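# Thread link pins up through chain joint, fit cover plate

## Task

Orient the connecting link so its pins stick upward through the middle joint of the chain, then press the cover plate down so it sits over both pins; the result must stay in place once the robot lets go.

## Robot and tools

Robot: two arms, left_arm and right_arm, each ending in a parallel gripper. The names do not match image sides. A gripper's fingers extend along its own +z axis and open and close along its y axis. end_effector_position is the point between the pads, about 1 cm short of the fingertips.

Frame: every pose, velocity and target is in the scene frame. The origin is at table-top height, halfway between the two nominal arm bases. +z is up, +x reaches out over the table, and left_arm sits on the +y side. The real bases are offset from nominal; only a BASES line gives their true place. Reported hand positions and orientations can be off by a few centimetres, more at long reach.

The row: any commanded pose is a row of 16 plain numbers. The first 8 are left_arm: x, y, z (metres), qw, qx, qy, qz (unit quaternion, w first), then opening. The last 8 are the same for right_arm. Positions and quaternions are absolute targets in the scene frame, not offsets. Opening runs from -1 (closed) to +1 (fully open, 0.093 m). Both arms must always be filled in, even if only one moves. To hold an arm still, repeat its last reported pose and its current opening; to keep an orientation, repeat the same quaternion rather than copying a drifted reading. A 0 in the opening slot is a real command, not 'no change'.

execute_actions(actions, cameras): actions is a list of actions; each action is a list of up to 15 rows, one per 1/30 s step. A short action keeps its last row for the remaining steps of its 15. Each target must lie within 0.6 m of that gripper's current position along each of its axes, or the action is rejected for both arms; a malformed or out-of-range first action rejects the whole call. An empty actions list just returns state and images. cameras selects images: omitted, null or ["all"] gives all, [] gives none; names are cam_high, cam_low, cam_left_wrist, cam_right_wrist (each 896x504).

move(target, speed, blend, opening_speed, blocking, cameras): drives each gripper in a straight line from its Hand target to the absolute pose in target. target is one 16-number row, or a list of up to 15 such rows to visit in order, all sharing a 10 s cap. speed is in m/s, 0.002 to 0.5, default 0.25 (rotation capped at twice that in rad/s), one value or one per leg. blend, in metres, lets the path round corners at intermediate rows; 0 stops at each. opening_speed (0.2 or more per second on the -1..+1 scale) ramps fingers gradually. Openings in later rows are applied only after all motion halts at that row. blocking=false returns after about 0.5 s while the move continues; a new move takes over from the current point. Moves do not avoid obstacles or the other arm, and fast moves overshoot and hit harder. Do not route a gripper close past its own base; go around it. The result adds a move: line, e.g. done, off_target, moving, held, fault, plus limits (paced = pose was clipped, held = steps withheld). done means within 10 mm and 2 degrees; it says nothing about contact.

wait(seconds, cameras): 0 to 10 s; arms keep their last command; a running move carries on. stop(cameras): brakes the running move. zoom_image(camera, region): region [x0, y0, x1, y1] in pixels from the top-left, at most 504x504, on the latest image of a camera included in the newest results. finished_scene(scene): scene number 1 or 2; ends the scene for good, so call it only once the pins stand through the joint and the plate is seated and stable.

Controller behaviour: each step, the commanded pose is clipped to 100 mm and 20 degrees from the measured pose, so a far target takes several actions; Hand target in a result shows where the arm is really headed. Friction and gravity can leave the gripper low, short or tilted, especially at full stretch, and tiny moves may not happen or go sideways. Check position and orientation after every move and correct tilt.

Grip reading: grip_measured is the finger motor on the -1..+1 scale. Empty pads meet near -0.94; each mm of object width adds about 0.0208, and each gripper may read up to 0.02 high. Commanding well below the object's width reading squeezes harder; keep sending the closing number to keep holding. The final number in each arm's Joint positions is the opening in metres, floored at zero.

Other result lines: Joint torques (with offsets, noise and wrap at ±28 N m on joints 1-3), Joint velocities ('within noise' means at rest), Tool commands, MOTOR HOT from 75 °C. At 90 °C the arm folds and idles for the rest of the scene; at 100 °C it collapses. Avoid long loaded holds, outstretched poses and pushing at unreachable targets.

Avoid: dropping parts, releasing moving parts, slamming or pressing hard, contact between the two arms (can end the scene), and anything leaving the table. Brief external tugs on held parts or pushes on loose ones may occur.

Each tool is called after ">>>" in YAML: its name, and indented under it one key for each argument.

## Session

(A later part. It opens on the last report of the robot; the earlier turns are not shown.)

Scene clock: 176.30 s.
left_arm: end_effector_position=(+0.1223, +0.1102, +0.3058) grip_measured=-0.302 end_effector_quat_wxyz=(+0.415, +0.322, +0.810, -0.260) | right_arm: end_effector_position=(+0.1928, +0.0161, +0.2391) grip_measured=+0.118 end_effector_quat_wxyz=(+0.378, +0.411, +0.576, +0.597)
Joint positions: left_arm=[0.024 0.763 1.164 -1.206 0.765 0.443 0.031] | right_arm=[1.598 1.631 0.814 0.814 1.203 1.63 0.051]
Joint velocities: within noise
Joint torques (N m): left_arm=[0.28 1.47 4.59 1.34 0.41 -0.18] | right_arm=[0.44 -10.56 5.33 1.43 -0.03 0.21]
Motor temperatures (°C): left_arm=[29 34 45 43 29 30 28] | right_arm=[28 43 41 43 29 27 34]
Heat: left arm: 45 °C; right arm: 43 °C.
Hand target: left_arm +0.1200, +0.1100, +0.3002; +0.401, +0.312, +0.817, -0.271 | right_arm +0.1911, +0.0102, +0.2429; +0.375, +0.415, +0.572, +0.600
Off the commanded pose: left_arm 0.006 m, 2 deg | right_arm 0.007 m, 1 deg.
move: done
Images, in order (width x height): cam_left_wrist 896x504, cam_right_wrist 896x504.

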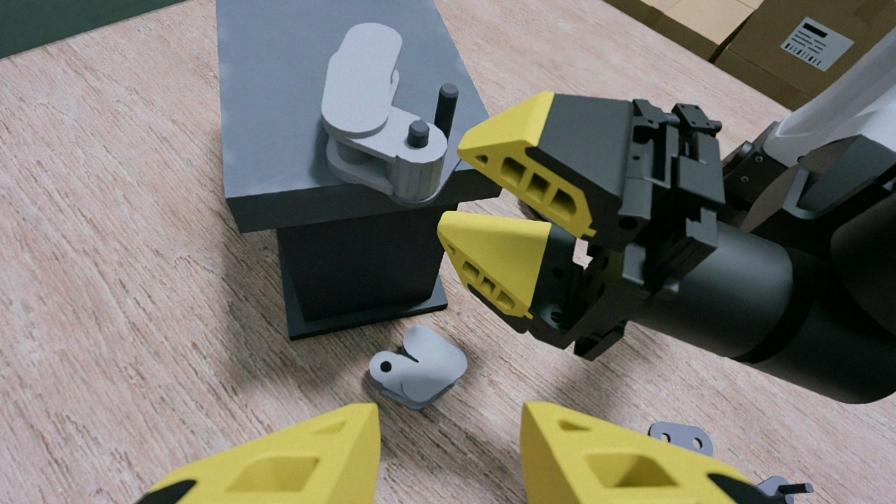

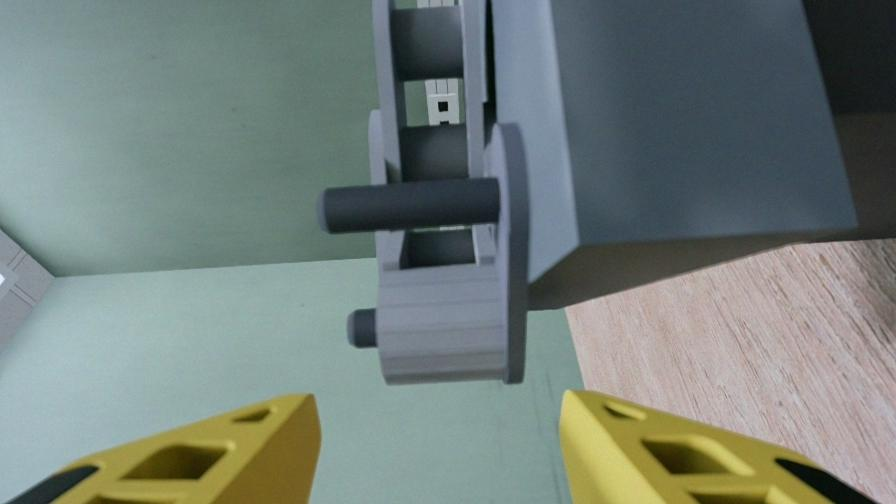

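>>> move:
  target:
    - [0.12,0.11,0.30,0.401,0.312,0.817,-0.271,-0.3,0.155,-0.005,0.245,0.3746,0.4156,0.5721,0.5996,0.0]
    - [0.12,0.11,0.30,0.401,0.312,0.817,-0.271,-0.3,0.20,-0.12,0.30,0.3378,-0.6385,0.5851,0.3686,-0.4]
  speed: [0.15,0.4]
  blend: 0.02

Scene clock: 184.20 s.
left_arm: end_effector_position=(+0.1223, +0.1102, +0.3058) grip_measured=-0.302 end_effector_quat_wxyz=(+0.415, +0.322, +0.810, -0.260) | right_arm: end_effector_position=(+0.1968, -0.1200, +0.2970) grip_measured=-0.397 end_effector_quat_wxyz=(-0.336, +0.636, -0.584, -0.375)
Joint positions: left_arm=[0.024 0.763 1.164 -1.206 0.765 0.443 0.031] | right_arm=[0.558 1.156 1.252 -1.009 -0.899 -0.78 0.026]
Joint velocities: within noise
Joint torques (N m): left_arm=[0.28 1.47 4.6 1.34 0.41 -0.17] | right_arm=[-0.2 -2.09 8.92 1.24 -0.4 0.07]
Motor temperatures (°C): left_arm=[29 34 45 43 29 30 28] | right_arm=[28 43 41 43 29 27 34]
Heat: left arm: 45 °C; right arm: 43 °C.
Hand target: left_arm +0.1200, +0.1100, +0.3002; +0.401, +0.312, +0.817, -0.271 | right_arm +0.2000, -0.1201, +0.2999; -0.338, +0.638, -0.585, -0.369
Off the commanded pose: left_arm 0.006 m, 2 deg | right_arm 0.004 m, 1 deg.
move: done; blend cut to 0.0196 m at target 1

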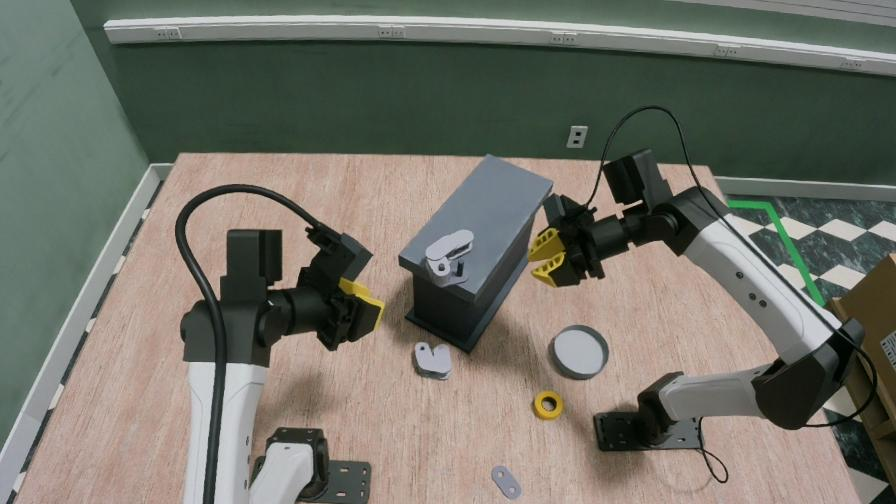

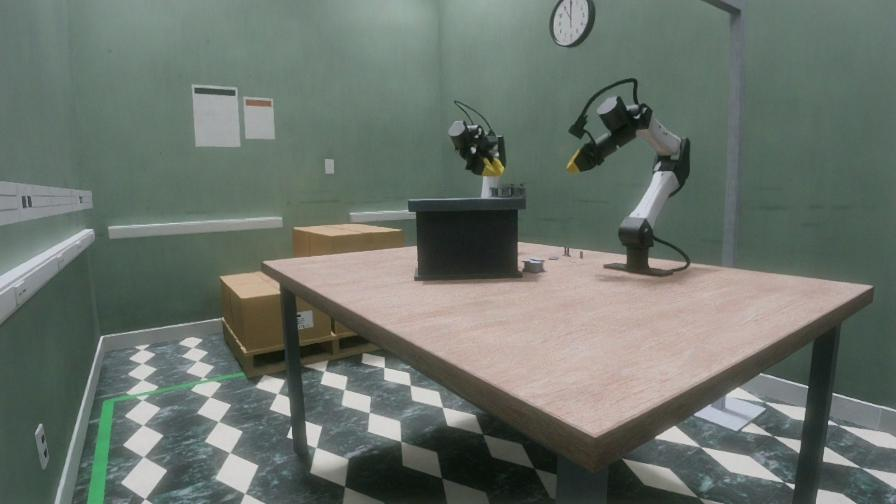

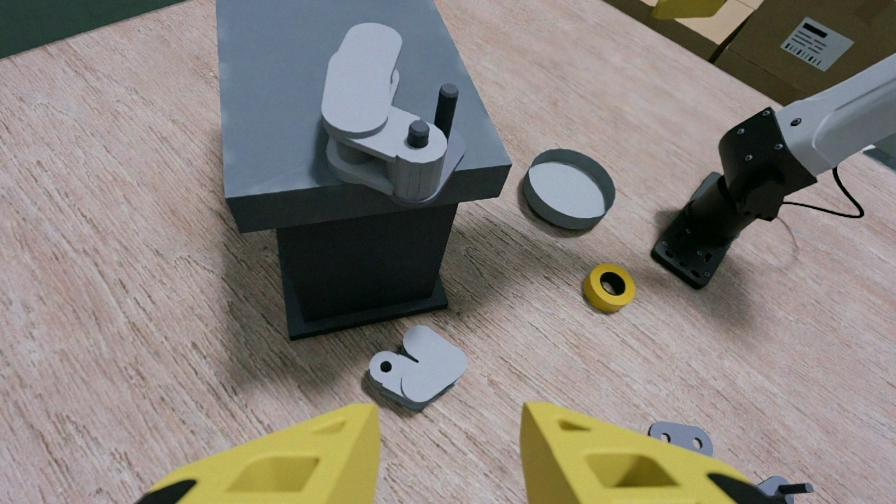

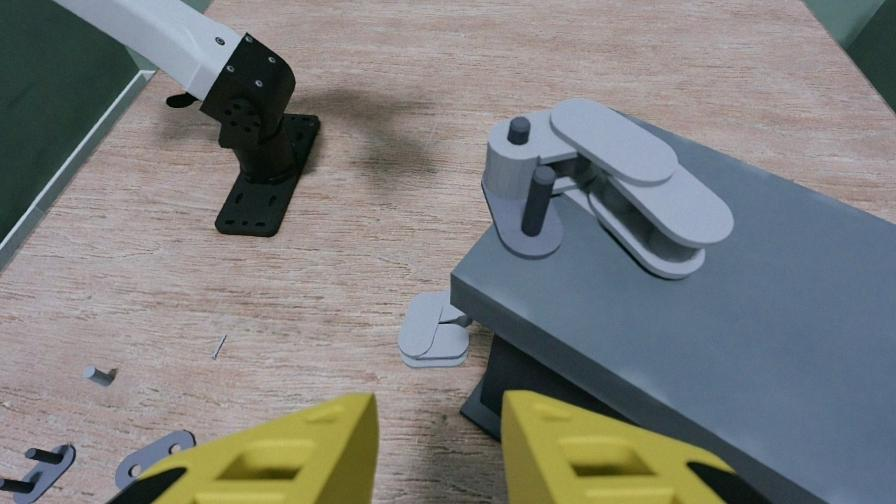

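>>> move:
  target: [0.12,0.11,0.30,0.401,0.312,0.817,-0.271,-0.3,0.226,-0.072,0.268,0.3378,-0.6385,0.5851,0.3686,-0.4]
  speed: 0.15

Scene clock: 187.07 s.
left_arm: end_effector_position=(+0.1223, +0.1102, +0.3058) grip_measured=-0.302 end_effector_quat_wxyz=(+0.415, +0.322, +0.810, -0.260) | right_arm: end_effector_position=(+0.2260, -0.0736, +0.2753) grip_measured=-0.397 end_effector_quat_wxyz=(-0.347, +0.640, -0.578, -0.369)
Joint positions: left_arm=[0.024 0.763 1.164 -1.206 0.765 0.443 0.031] | right_arm=[0.659 1.284 1.219 -0.738 -0.827 -0.671 0.026]
Joint velocities: within noise
Joint torques (N m): left_arm=[0.27 1.46 4.63 1.34 0.41 -0.18] | right_arm=[0.55 -4.16 6.24 1.61 -0.32 0.26]
Motor temperatures (°C): left_arm=[29 34 45 43 29 30 28] | right_arm=[28 43 41 43 29 27 33]
Heat: left arm: 45 °C; right arm: 43 °C.
Hand target: left_arm +0.1200, +0.1100, +0.3002; +0.401, +0.312, +0.817, -0.271 | right_arm +0.2259, -0.0721, +0.2681; -0.338, +0.639, -0.585, -0.369
Off the commanded pose: left_arm 0.006 m, 2 deg | right_arm 0.008 m, 1 deg.
move: done

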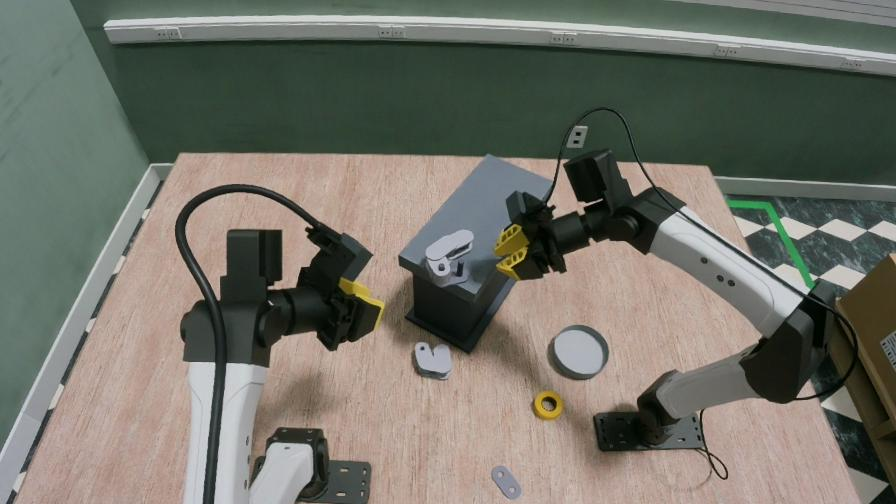

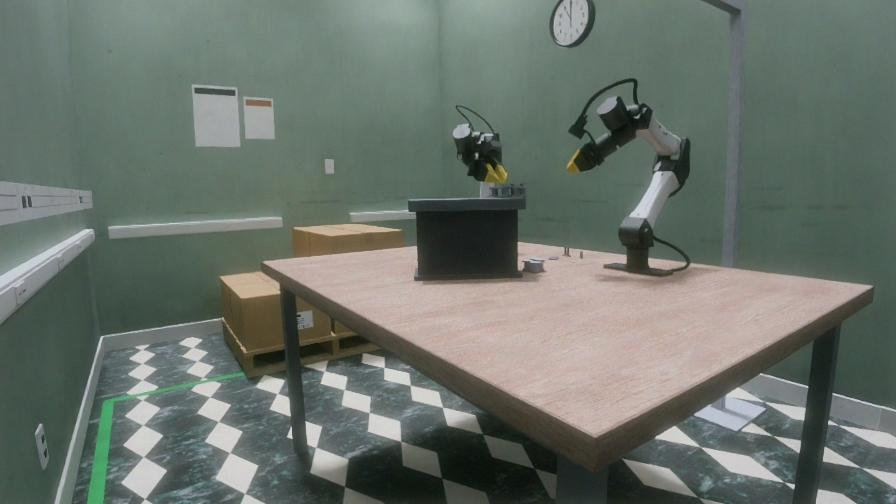

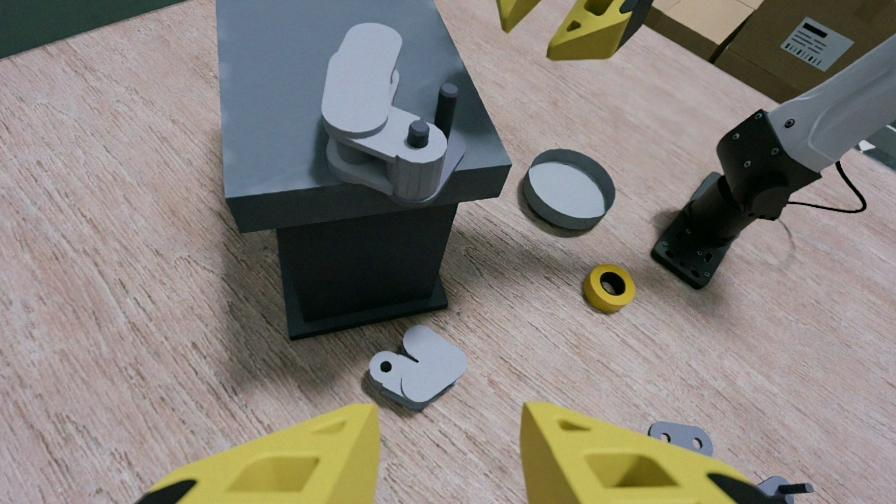

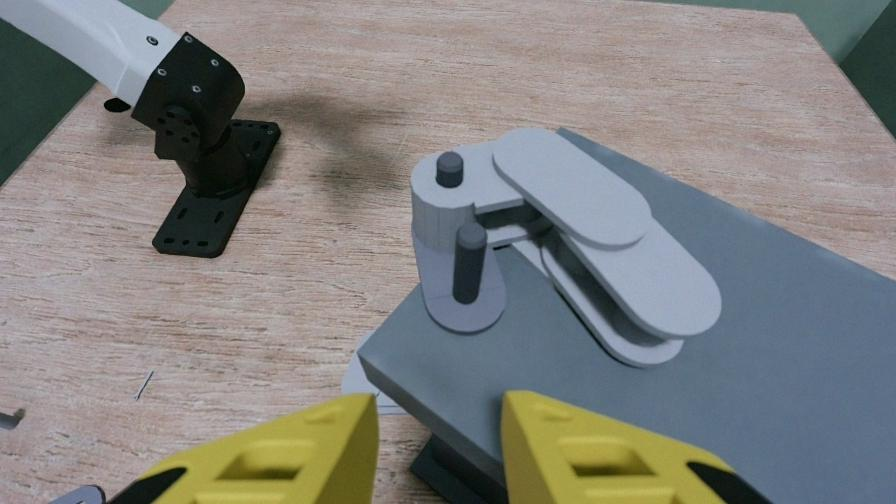

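>>> move:
  target:
    - [0.12,0.11,0.30,0.401,0.312,0.817,-0.271,-0.3,0.2285,-0.052,0.242,0.3378,-0.6385,0.5851,0.3686,-0.4]
    - [0.12,0.11,0.30,0.401,0.312,0.817,-0.271,-0.3,0.2285,-0.034,0.238,0.3378,-0.6385,0.5851,0.3686,-0.4]
  speed: 0.08
  blend: 0.005
  cameras: ["cam_left_wrist","cam_right_wrist"]

Scene clock: 189.60 s.
left_arm: end_effector_position=(+0.1223, +0.1102, +0.3058) grip_measured=-0.302 end_effector_quat_wxyz=(+0.415, +0.322, +0.810, -0.260) | right_arm: end_effector_position=(+0.2279, -0.0359, +0.2462) grip_measured=-0.397 end_effector_quat_wxyz=(-0.347, +0.640, -0.577, -0.370)
Joint positions: left_arm=[0.024 0.763 1.164 -1.206 0.765 0.443 0.031] | right_arm=[0.765 1.356 1.139 -0.511 -0.753 -0.568 0.026]
Joint velocities: within noise
Joint torques (N m): left_arm=[0.24 1.44 4.63 1.34 0.41 -0.18] | right_arm=[0.43 -4.59 6.76 1.67 -0.28 0.21]
Motor temperatures (°C): left_arm=[29 34 45 43 29 30 28] | right_arm=[28 42 41 43 29 27 33]
Heat: left arm: 45 °C; right arm: 43 °C.
Hand target: left_arm +0.1200, +0.1100, +0.3002; +0.401, +0.312, +0.817, -0.271 | right_arm +0.2285, -0.0342, +0.2379; -0.338, +0.638, -0.585, -0.369
Off the commanded pose: left_arm 0.006 m, 2 deg | right_arm 0.008 m, 1 deg.
move: done
Images, in order (width x height): cam_left_wrist 896x504, cam_right_wrist 896x504.

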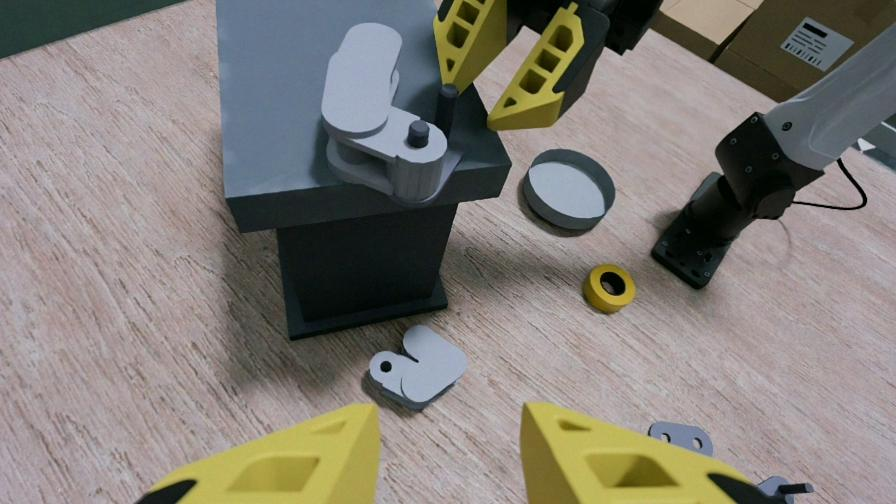

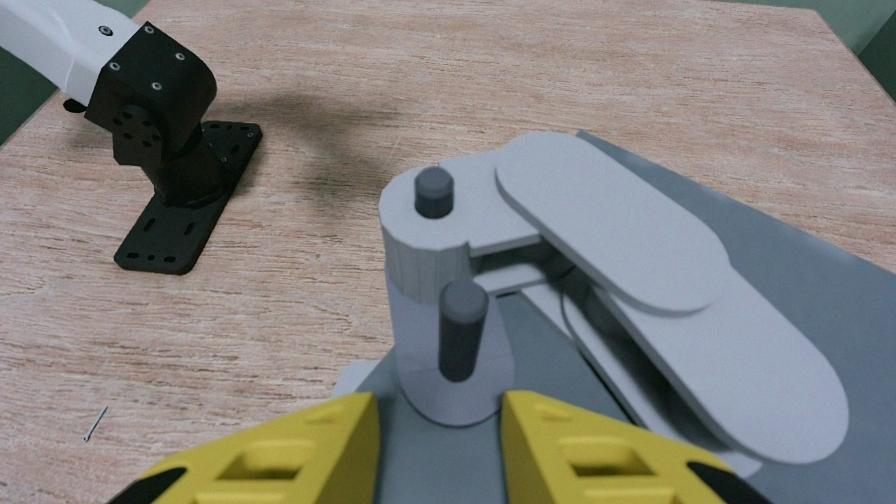

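>>> move:
  target: [0.12,0.11,0.30,0.401,0.312,0.817,-0.271,-0.3,0.2305,-0.0225,0.233,0.3378,-0.6385,0.5851,0.3686,-0.4]
  speed: 0.05
  cameras: ["cam_left_wrist","cam_right_wrist"]

Scene clock: 191.23 s.
left_arm: end_effector_position=(+0.1223, +0.1102, +0.3058) grip_measured=-0.302 end_effector_quat_wxyz=(+0.415, +0.322, +0.810, -0.260) | right_arm: end_effector_position=(+0.2300, -0.0252, +0.2403) grip_measured=-0.397 end_effector_quat_wxyz=(-0.346, +0.640, -0.578, -0.370)
Joint positions: left_arm=[0.024 0.763 1.164 -1.206 0.765 0.443 0.031] | right_arm=[0.788 1.388 1.139 -0.467 -0.735 -0.546 0.026]
Joint velocities: within noise
Joint torques (N m): left_arm=[0.29 1.47 4.6 1.34 0.41 -0.18] | right_arm=[0.55 -4.77 7.17 1.67 -0.27 0.25]
Motor temperatures (°C): left_arm=[29 34 45 43 29 30 28] | right_arm=[28 42 41 43 29 27 33]
Heat: left arm: 45 °C; right arm: 43 °C.
Hand target: left_arm +0.1200, +0.1100, +0.3002; +0.401, +0.312, +0.817, -0.271 | right_arm +0.2303, -0.0227, +0.2330; -0.338, +0.639, -0.585, -0.369
Off the commanded pose: left_arm 0.006 m, 2 deg | right_arm 0.008 m, 1 deg.
move: done
Images, in order (width x height): cam_left_wrist 896x504, cam_right_wrist 896x504.

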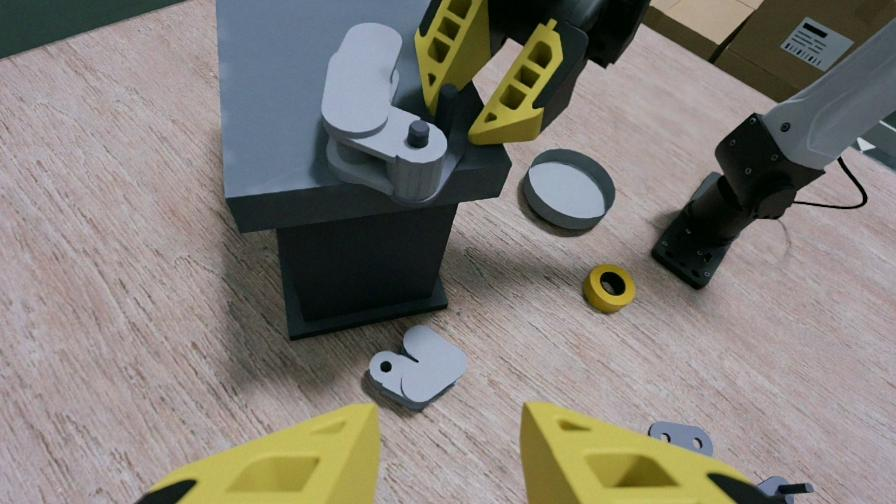

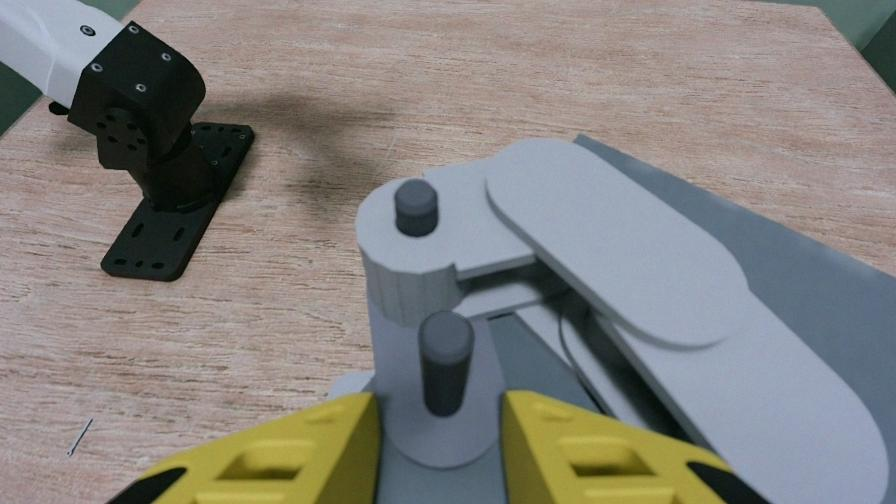

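>>> move:
  target: [0.12,0.11,0.30,0.401,0.312,0.817,-0.271,-0.3,0.2305,-0.0225,0.233,0.3378,-0.6385,0.5851,0.3686,-0.92]
  speed: 0.05
  opening_speed: 0.6
  cameras: ["cam_left_wrist","cam_right_wrist"]

Scene clock: 192.63 s.
left_arm: end_effector_position=(+0.1223, +0.1102, +0.3058) grip_measured=-0.302 end_effector_quat_wxyz=(+0.415, +0.322, +0.810, -0.260) | right_arm: end_effector_position=(+0.2303, -0.0252, +0.2403) grip_measured=-0.917 end_effector_quat_wxyz=(-0.347, +0.640, -0.578, -0.369)
Joint positions: left_arm=[0.024 0.763 1.164 -1.206 0.765 0.443 0.031] | right_arm=[0.788 1.388 1.139 -0.466 -0.733 -0.545 0.001]
Joint velocities: within noise
Joint torques (N m): left_arm=[0.27 1.46 4.6 1.35 0.41 -0.17] | right_arm=[0.54 -4.74 7.16 1.69 -0.3 0.25]
Motor temperatures (°C): left_arm=[29 34 45 43 29 30 28] | right_arm=[28 42 41 43 29 27 33]
Heat: left arm: 45 °C; right arm: 43 °C.
Hand target: left_arm +0.1200, +0.1100, +0.3002; +0.401, +0.312, +0.817, -0.271 | right_arm +0.2303, -0.0227, +0.2330; -0.338, +0.639, -0.585, -0.369
Off the commanded pose: left_arm 0.006 m, 2 deg | right_arm 0.008 m, 1 deg.
move: done
Images, in order (width x height): cam_left_wrist 896x504, cam_right_wrist 896x504.

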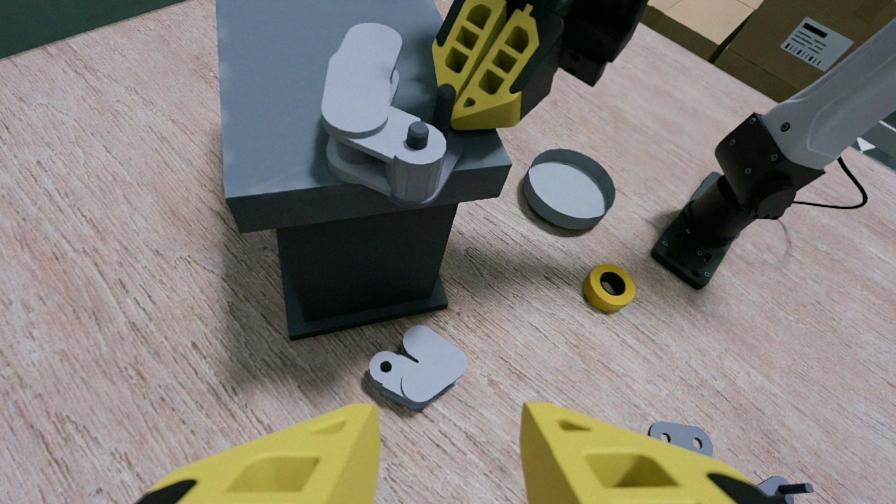

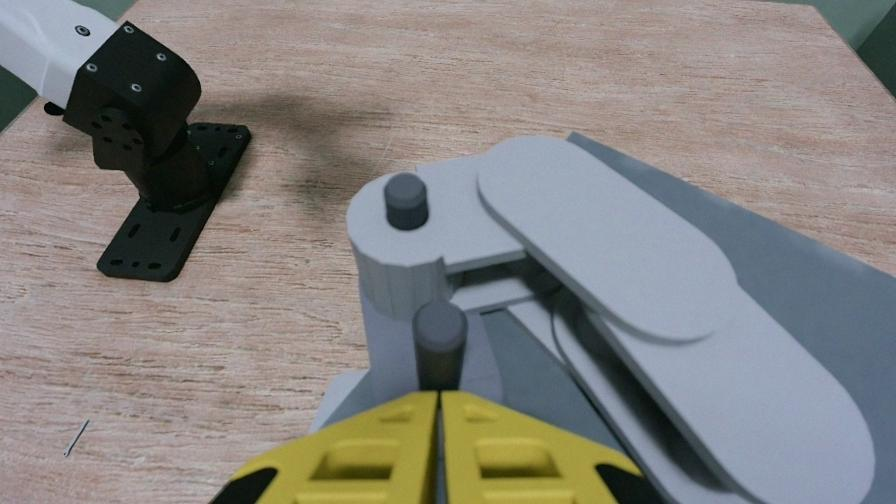

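>>> move:
  target:
    - [0.12,0.11,0.30,0.401,0.312,0.817,-0.271,-0.3,0.2305,-0.0245,0.233,0.3378,-0.6385,0.5851,0.3686,-0.45]
    - [0.12,0.11,0.30,0.401,0.312,0.817,-0.271,-0.3,0.2305,-0.0125,0.233,0.3378,-0.6385,0.5851,0.3686,-0.45]
  speed: 0.05
  cameras: ["cam_left_wrist","cam_right_wrist"]

Scene clock: 194.57 s.
left_arm: end_effector_position=(+0.1223, +0.1102, +0.3058) grip_measured=-0.302 end_effector_quat_wxyz=(+0.415, +0.322, +0.810, -0.260) | right_arm: end_effector_position=(+0.2278, -0.0165, +0.2361) grip_measured=-0.453 end_effector_quat_wxyz=(-0.342, +0.640, -0.578, -0.372)
Joint positions: left_arm=[0.024 0.763 1.164 -1.206 0.765 0.443 0.031] | right_arm=[0.812 1.41 1.139 -0.438 -0.723 -0.525 0.023]
Joint velocities: within noise
Joint torques (N m): left_arm=[0.27 1.47 4.63 1.34 0.41 -0.17] | right_arm=[0.55 -4.6 8.68 1.67 -0.27 0.28]
Motor temperatures (°C): left_arm=[29 34 45 43 29 30 28] | right_arm=[28 42 41 43 29 27 33]
Heat: left arm: 45 °C; right arm: 43 °C.
Hand target: left_arm +0.1200, +0.1100, +0.3002; +0.401, +0.312, +0.817, -0.271 | right_arm +0.2303, -0.0126, +0.2329; -0.338, +0.639, -0.585, -0.369
Off the commanded pose: left_arm 0.006 m, 2 deg | right_arm 0.006 m, 1 deg.
move: done
Images, in order (width x height): cam_left_wrist 896x504, cam_right_wrist 896x504.

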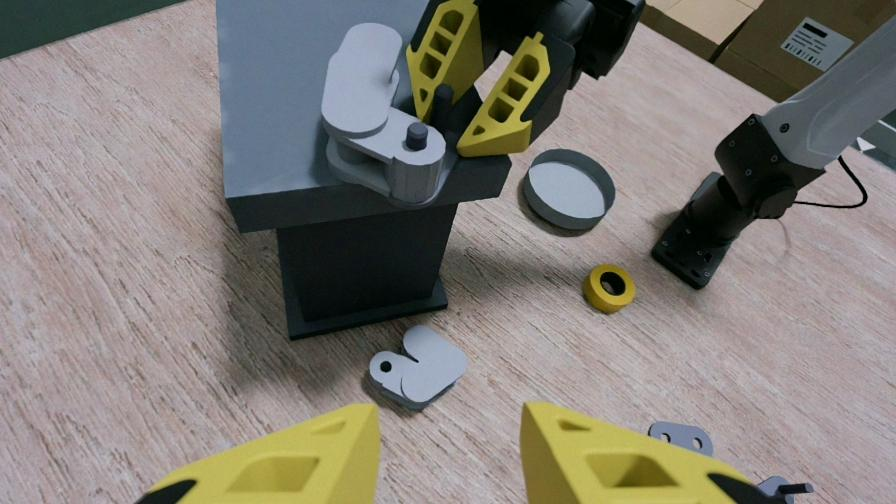

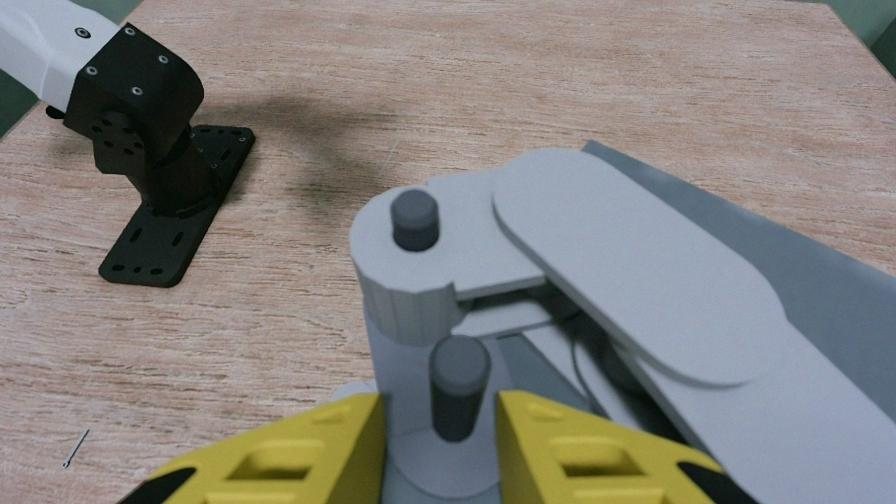

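>>> move:
  target: [0.12,0.11,0.30,0.401,0.312,0.817,-0.271,-0.3,0.2325,-0.0125,0.235,0.3378,-0.6385,0.5851,0.3686,-0.92]
  speed: 0.05
  opening_speed: 0.6
  cameras: ["cam_left_wrist","cam_right_wrist"]

Scene clock: 196.00 s.
left_arm: end_effector_position=(+0.1223, +0.1102, +0.3058) grip_measured=-0.302 end_effector_quat_wxyz=(+0.415, +0.322, +0.810, -0.260) | right_arm: end_effector_position=(+0.2293, -0.0153, +0.2365) grip_measured=-0.885 end_effector_quat_wxyz=(-0.344, +0.640, -0.578, -0.372)
Joint positions: left_arm=[0.024 0.763 1.164 -1.206 0.765 0.443 0.031] | right_arm=[0.812 1.415 1.144 -0.434 -0.72 -0.524 0.003]
Joint velocities: within noise
Joint torques (N m): left_arm=[0.27 1.46 4.6 1.34 0.41 -0.17] | right_arm=[0.18 -4.63 9.4 1.53 -0.28 0.22]
Motor temperatures (°C): left_arm=[29 34 45 43 29 30 28] | right_arm=[28 42 41 43 29 27 33]
Heat: left arm: 45 °C; right arm: 43 °C.
Hand target: left_arm +0.1200, +0.1100, +0.3002; +0.401, +0.312, +0.817, -0.271 | right_arm +0.2324, -0.0125, +0.2349; -0.338, +0.638, -0.585, -0.369
Off the commanded pose: left_arm 0.006 m, 2 deg | right_arm 0.005 m, 1 deg.
move: done
Images, in order (width x height): cam_left_wrist 896x504, cam_right_wrist 896x504.

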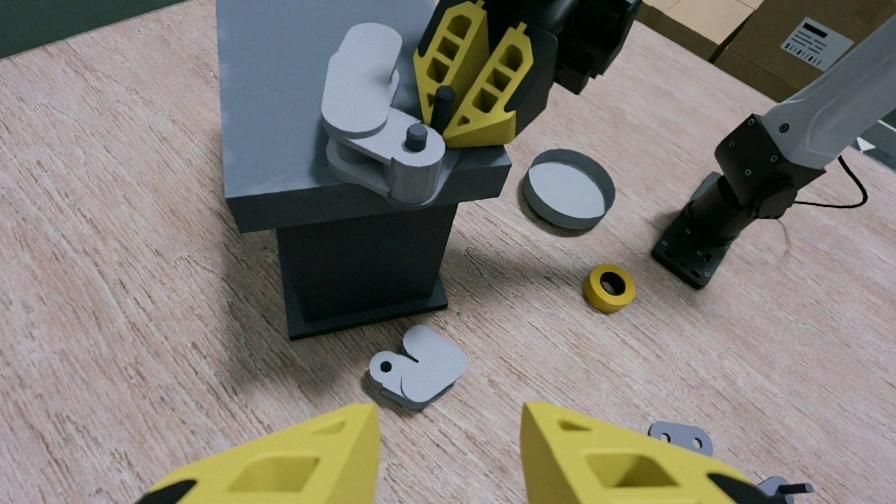

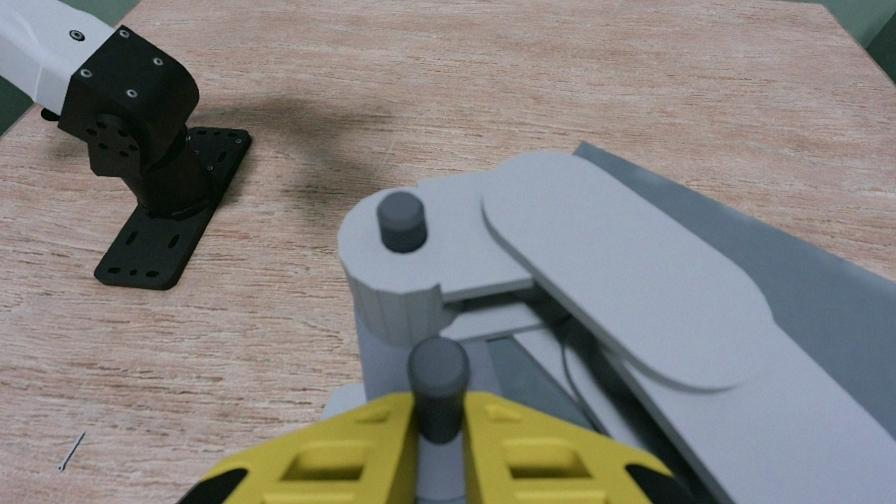

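>>> move:
  target: [0.12,0.11,0.30,0.401,0.312,0.817,-0.271,-0.3,0.266,-0.028,0.237,0.3378,-0.6385,0.5851,0.3686,-0.92]
  speed: 0.05

Scene clock: 197.57 s.
left_arm: end_effector_position=(+0.1223, +0.1102, +0.3058) grip_measured=-0.302 end_effector_quat_wxyz=(+0.415, +0.322, +0.810, -0.260) | right_arm: end_effector_position=(+0.2610, -0.0281, +0.2370) grip_measured=-0.885 end_effector_quat_wxyz=(-0.341, +0.638, -0.583, -0.370)
Joint positions: left_arm=[0.024 0.763 1.164 -1.206 0.765 0.443 0.031] | right_arm=[0.709 1.483 1.224 -0.518 -0.791 -0.614 0.003]
Joint velocities: within noise
Joint torques (N m): left_arm=[0.31 1.44 4.6 1.34 0.41 -0.18] | right_arm=[-0.69 -5.41 9.54 1.39 -0.44 0.07]
Motor temperatures (°C): left_arm=[29 34 45 43 29 30 28] | right_arm=[28 42 41 43 29 27 33]
Heat: left arm: 45 °C; right arm: 43 °C.
Hand target: left_arm +0.1200, +0.1100, +0.3002; +0.401, +0.312, +0.817, -0.271 | right_arm +0.2659, -0.0281, +0.2370; -0.338, +0.638, -0.585, -0.369
Off the commanded pose: left_arm 0.006 m, 2 deg | right_arm 0.005 m, 1 deg.
move: done

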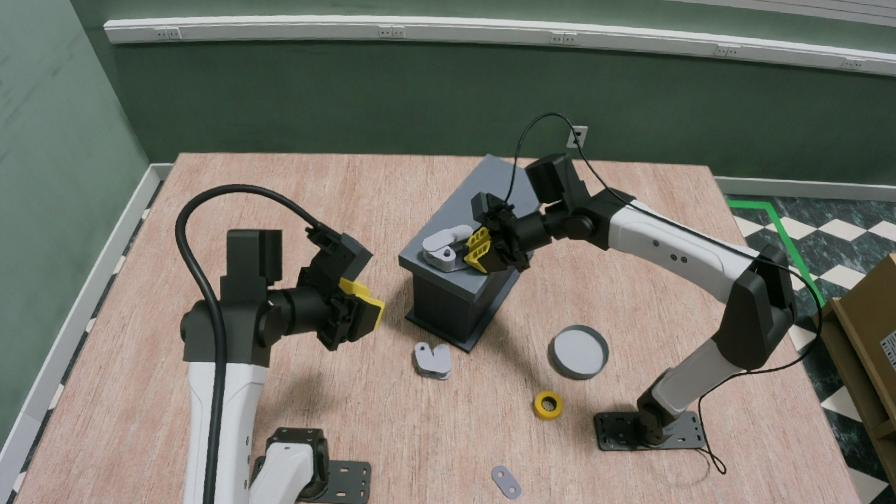

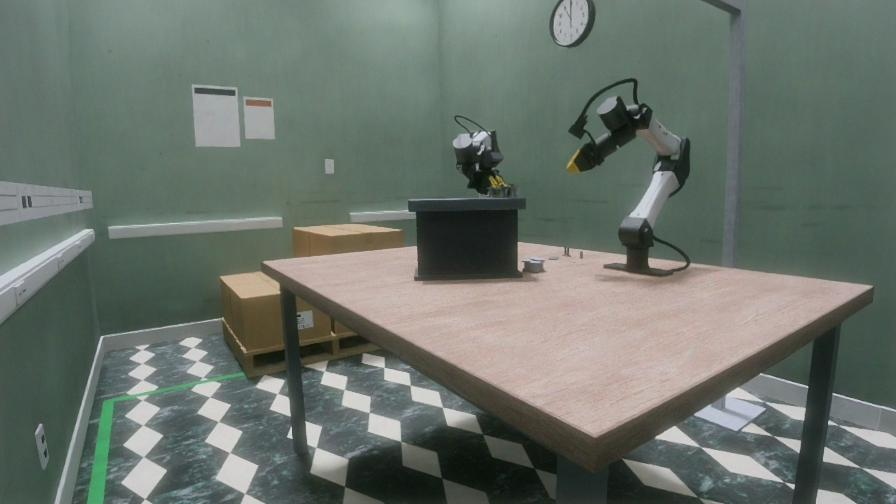

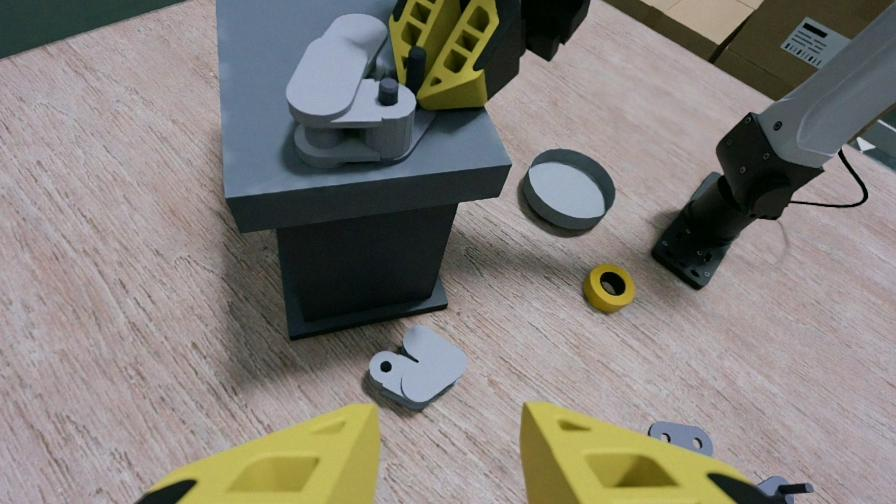

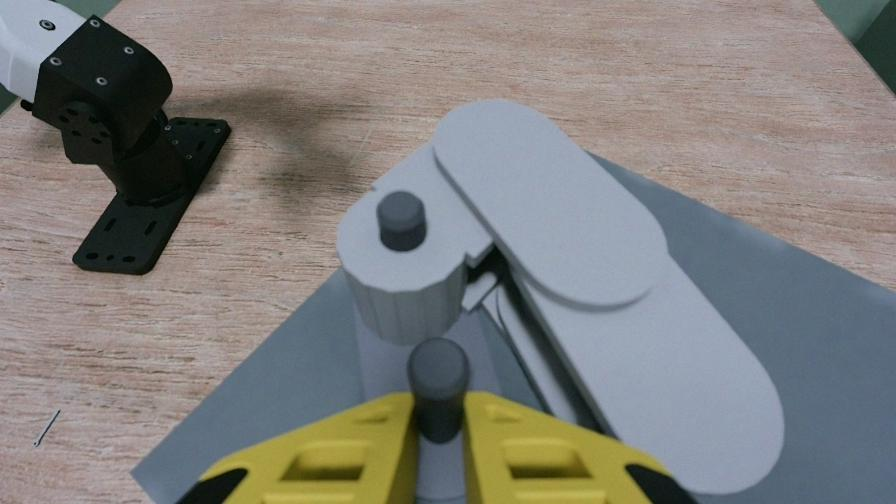

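>>> zoom_image:
  camera: "cam_left_wrist"
  region: [340, 300, 500, 430]

>>> zoom_image:
  camera: "cam_high"
  region: [390, 320, 490, 400]

>>> zoom_image:
  camera: "cam_low"
  region: [500, 230, 600, 290]

Scaled by 3.150 from the camera's 896x504 image, which has a finer 1280x720 frame.

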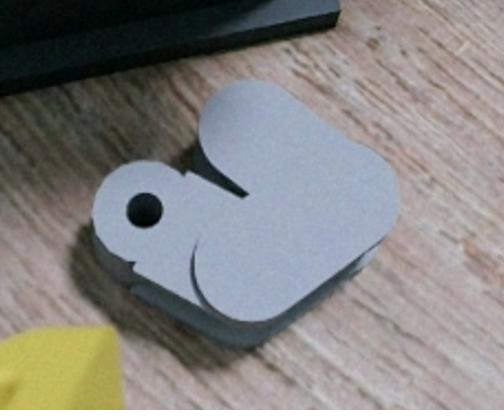

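Scaled by 5.040 from the camera's 896x504 image, which has a finer 1280x720 frame.

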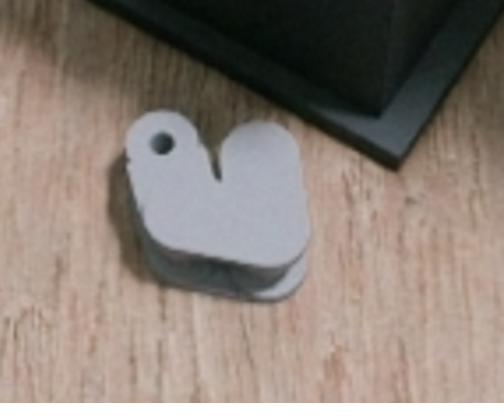

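Scaled by 5.040 from the camera's 896x504 image, which has a finer 1280x720 frame.

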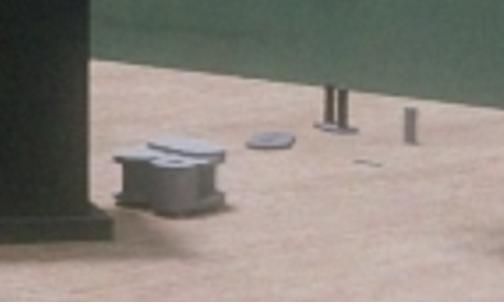

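>>> move:
  target:
    - [0.12,0.11,0.30,0.401,0.312,0.817,-0.271,-0.3,0.265,-0.0285,0.236,0.3378,-0.6385,0.5851,0.3686,-0.55]
    - [0.12,0.10,0.20,0.3417,0.0410,0.9388,-0.0149,-0.3,0.268,-0.065,0.262,0.3378,-0.6385,0.5851,0.3686,-0.55]
    - [0.12,0.045,0.11,0.3417,0.0410,0.9388,-0.0149,0.0,0.25,-0.14,0.30,0.3378,-0.6385,0.5851,0.3686,-0.4]
  speed: [0.1,0.2,0.2]

Scene clock: 208.43 s.
left_arm: end_effector_position=(+0.1188, +0.0447, +0.1135) grip_measured=-0.002 end_effector_quat_wxyz=(+0.339, +0.046, +0.940, -0.019) | right_arm: end_effector_position=(+0.2479, -0.1388, +0.2941) grip_measured=-0.403 end_effector_quat_wxyz=(-0.332, +0.638, -0.588, -0.371)
Joint positions: left_arm=[-1.228 1.124 0.73 -0.845 -0.619 -1.04 0.045] | right_arm=[0.379 1.352 1.413 -1.197 -0.981 -1.046 0.026]
Joint velocities: within noise
Joint torques (N m): left_arm=[-0.31 -1.11 5.33 0.97 -0.52 -0.19] | right_arm=[-0.66 -4.49 8.65 0.94 -0.63 0.07]
Motor temperatures (°C): left_arm=[29 34 45 43 29 30 28] | right_arm=[28 41 43 42 30 27 33]
Heat: left arm: 45 °C; right arm: 43 °C.
Hand target: left_arm +0.1199, +0.0451, +0.1100; +0.342, +0.041, +0.939, -0.015 | right_arm +0.2500, -0.1400, +0.3000; -0.338, +0.638, -0.585, -0.369
Off the commanded pose: left_arm 0.004 m, 1 deg | right_arm 0.006 m, 1 deg.
move: done

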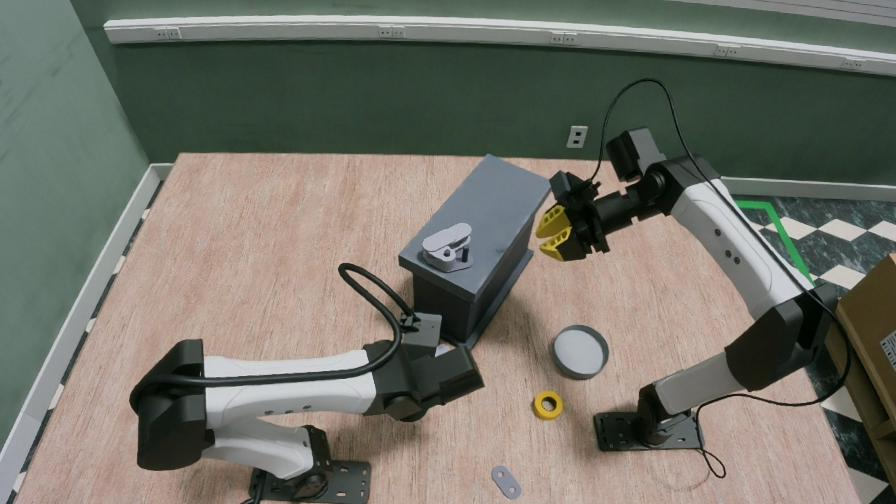

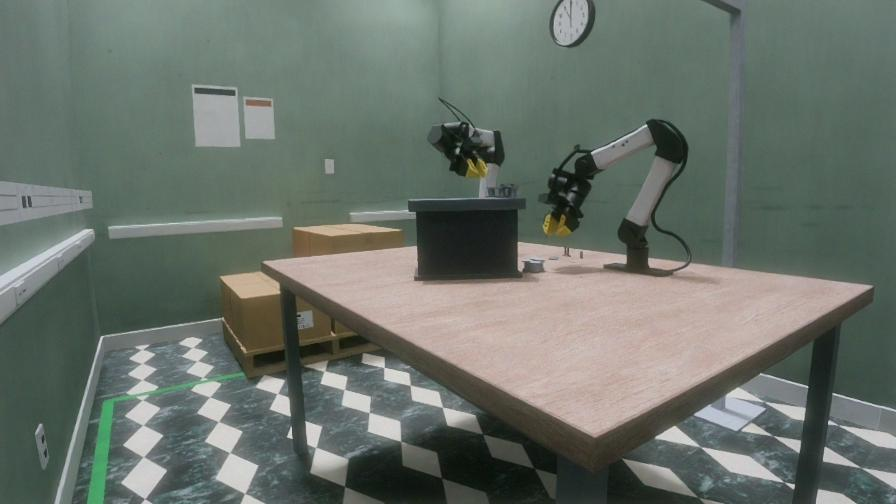

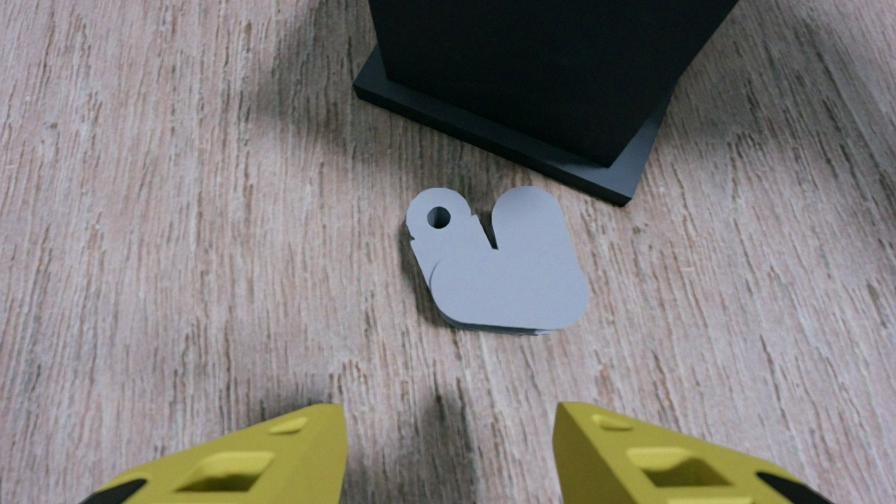

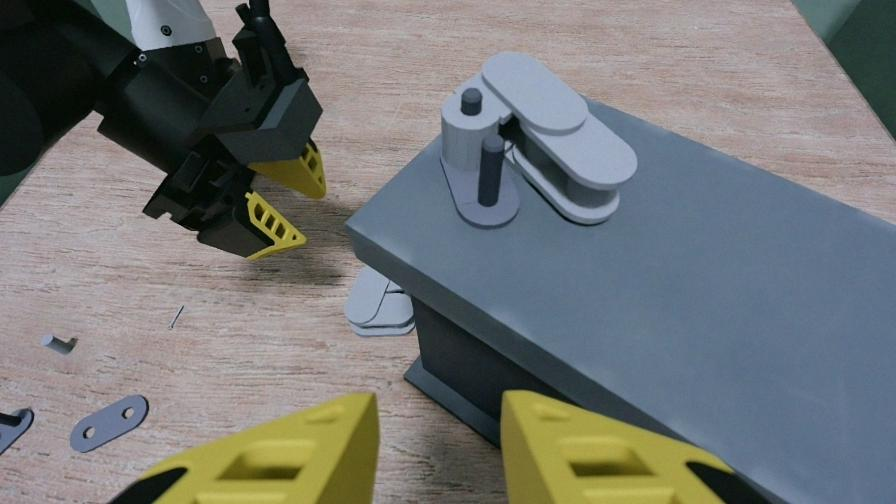

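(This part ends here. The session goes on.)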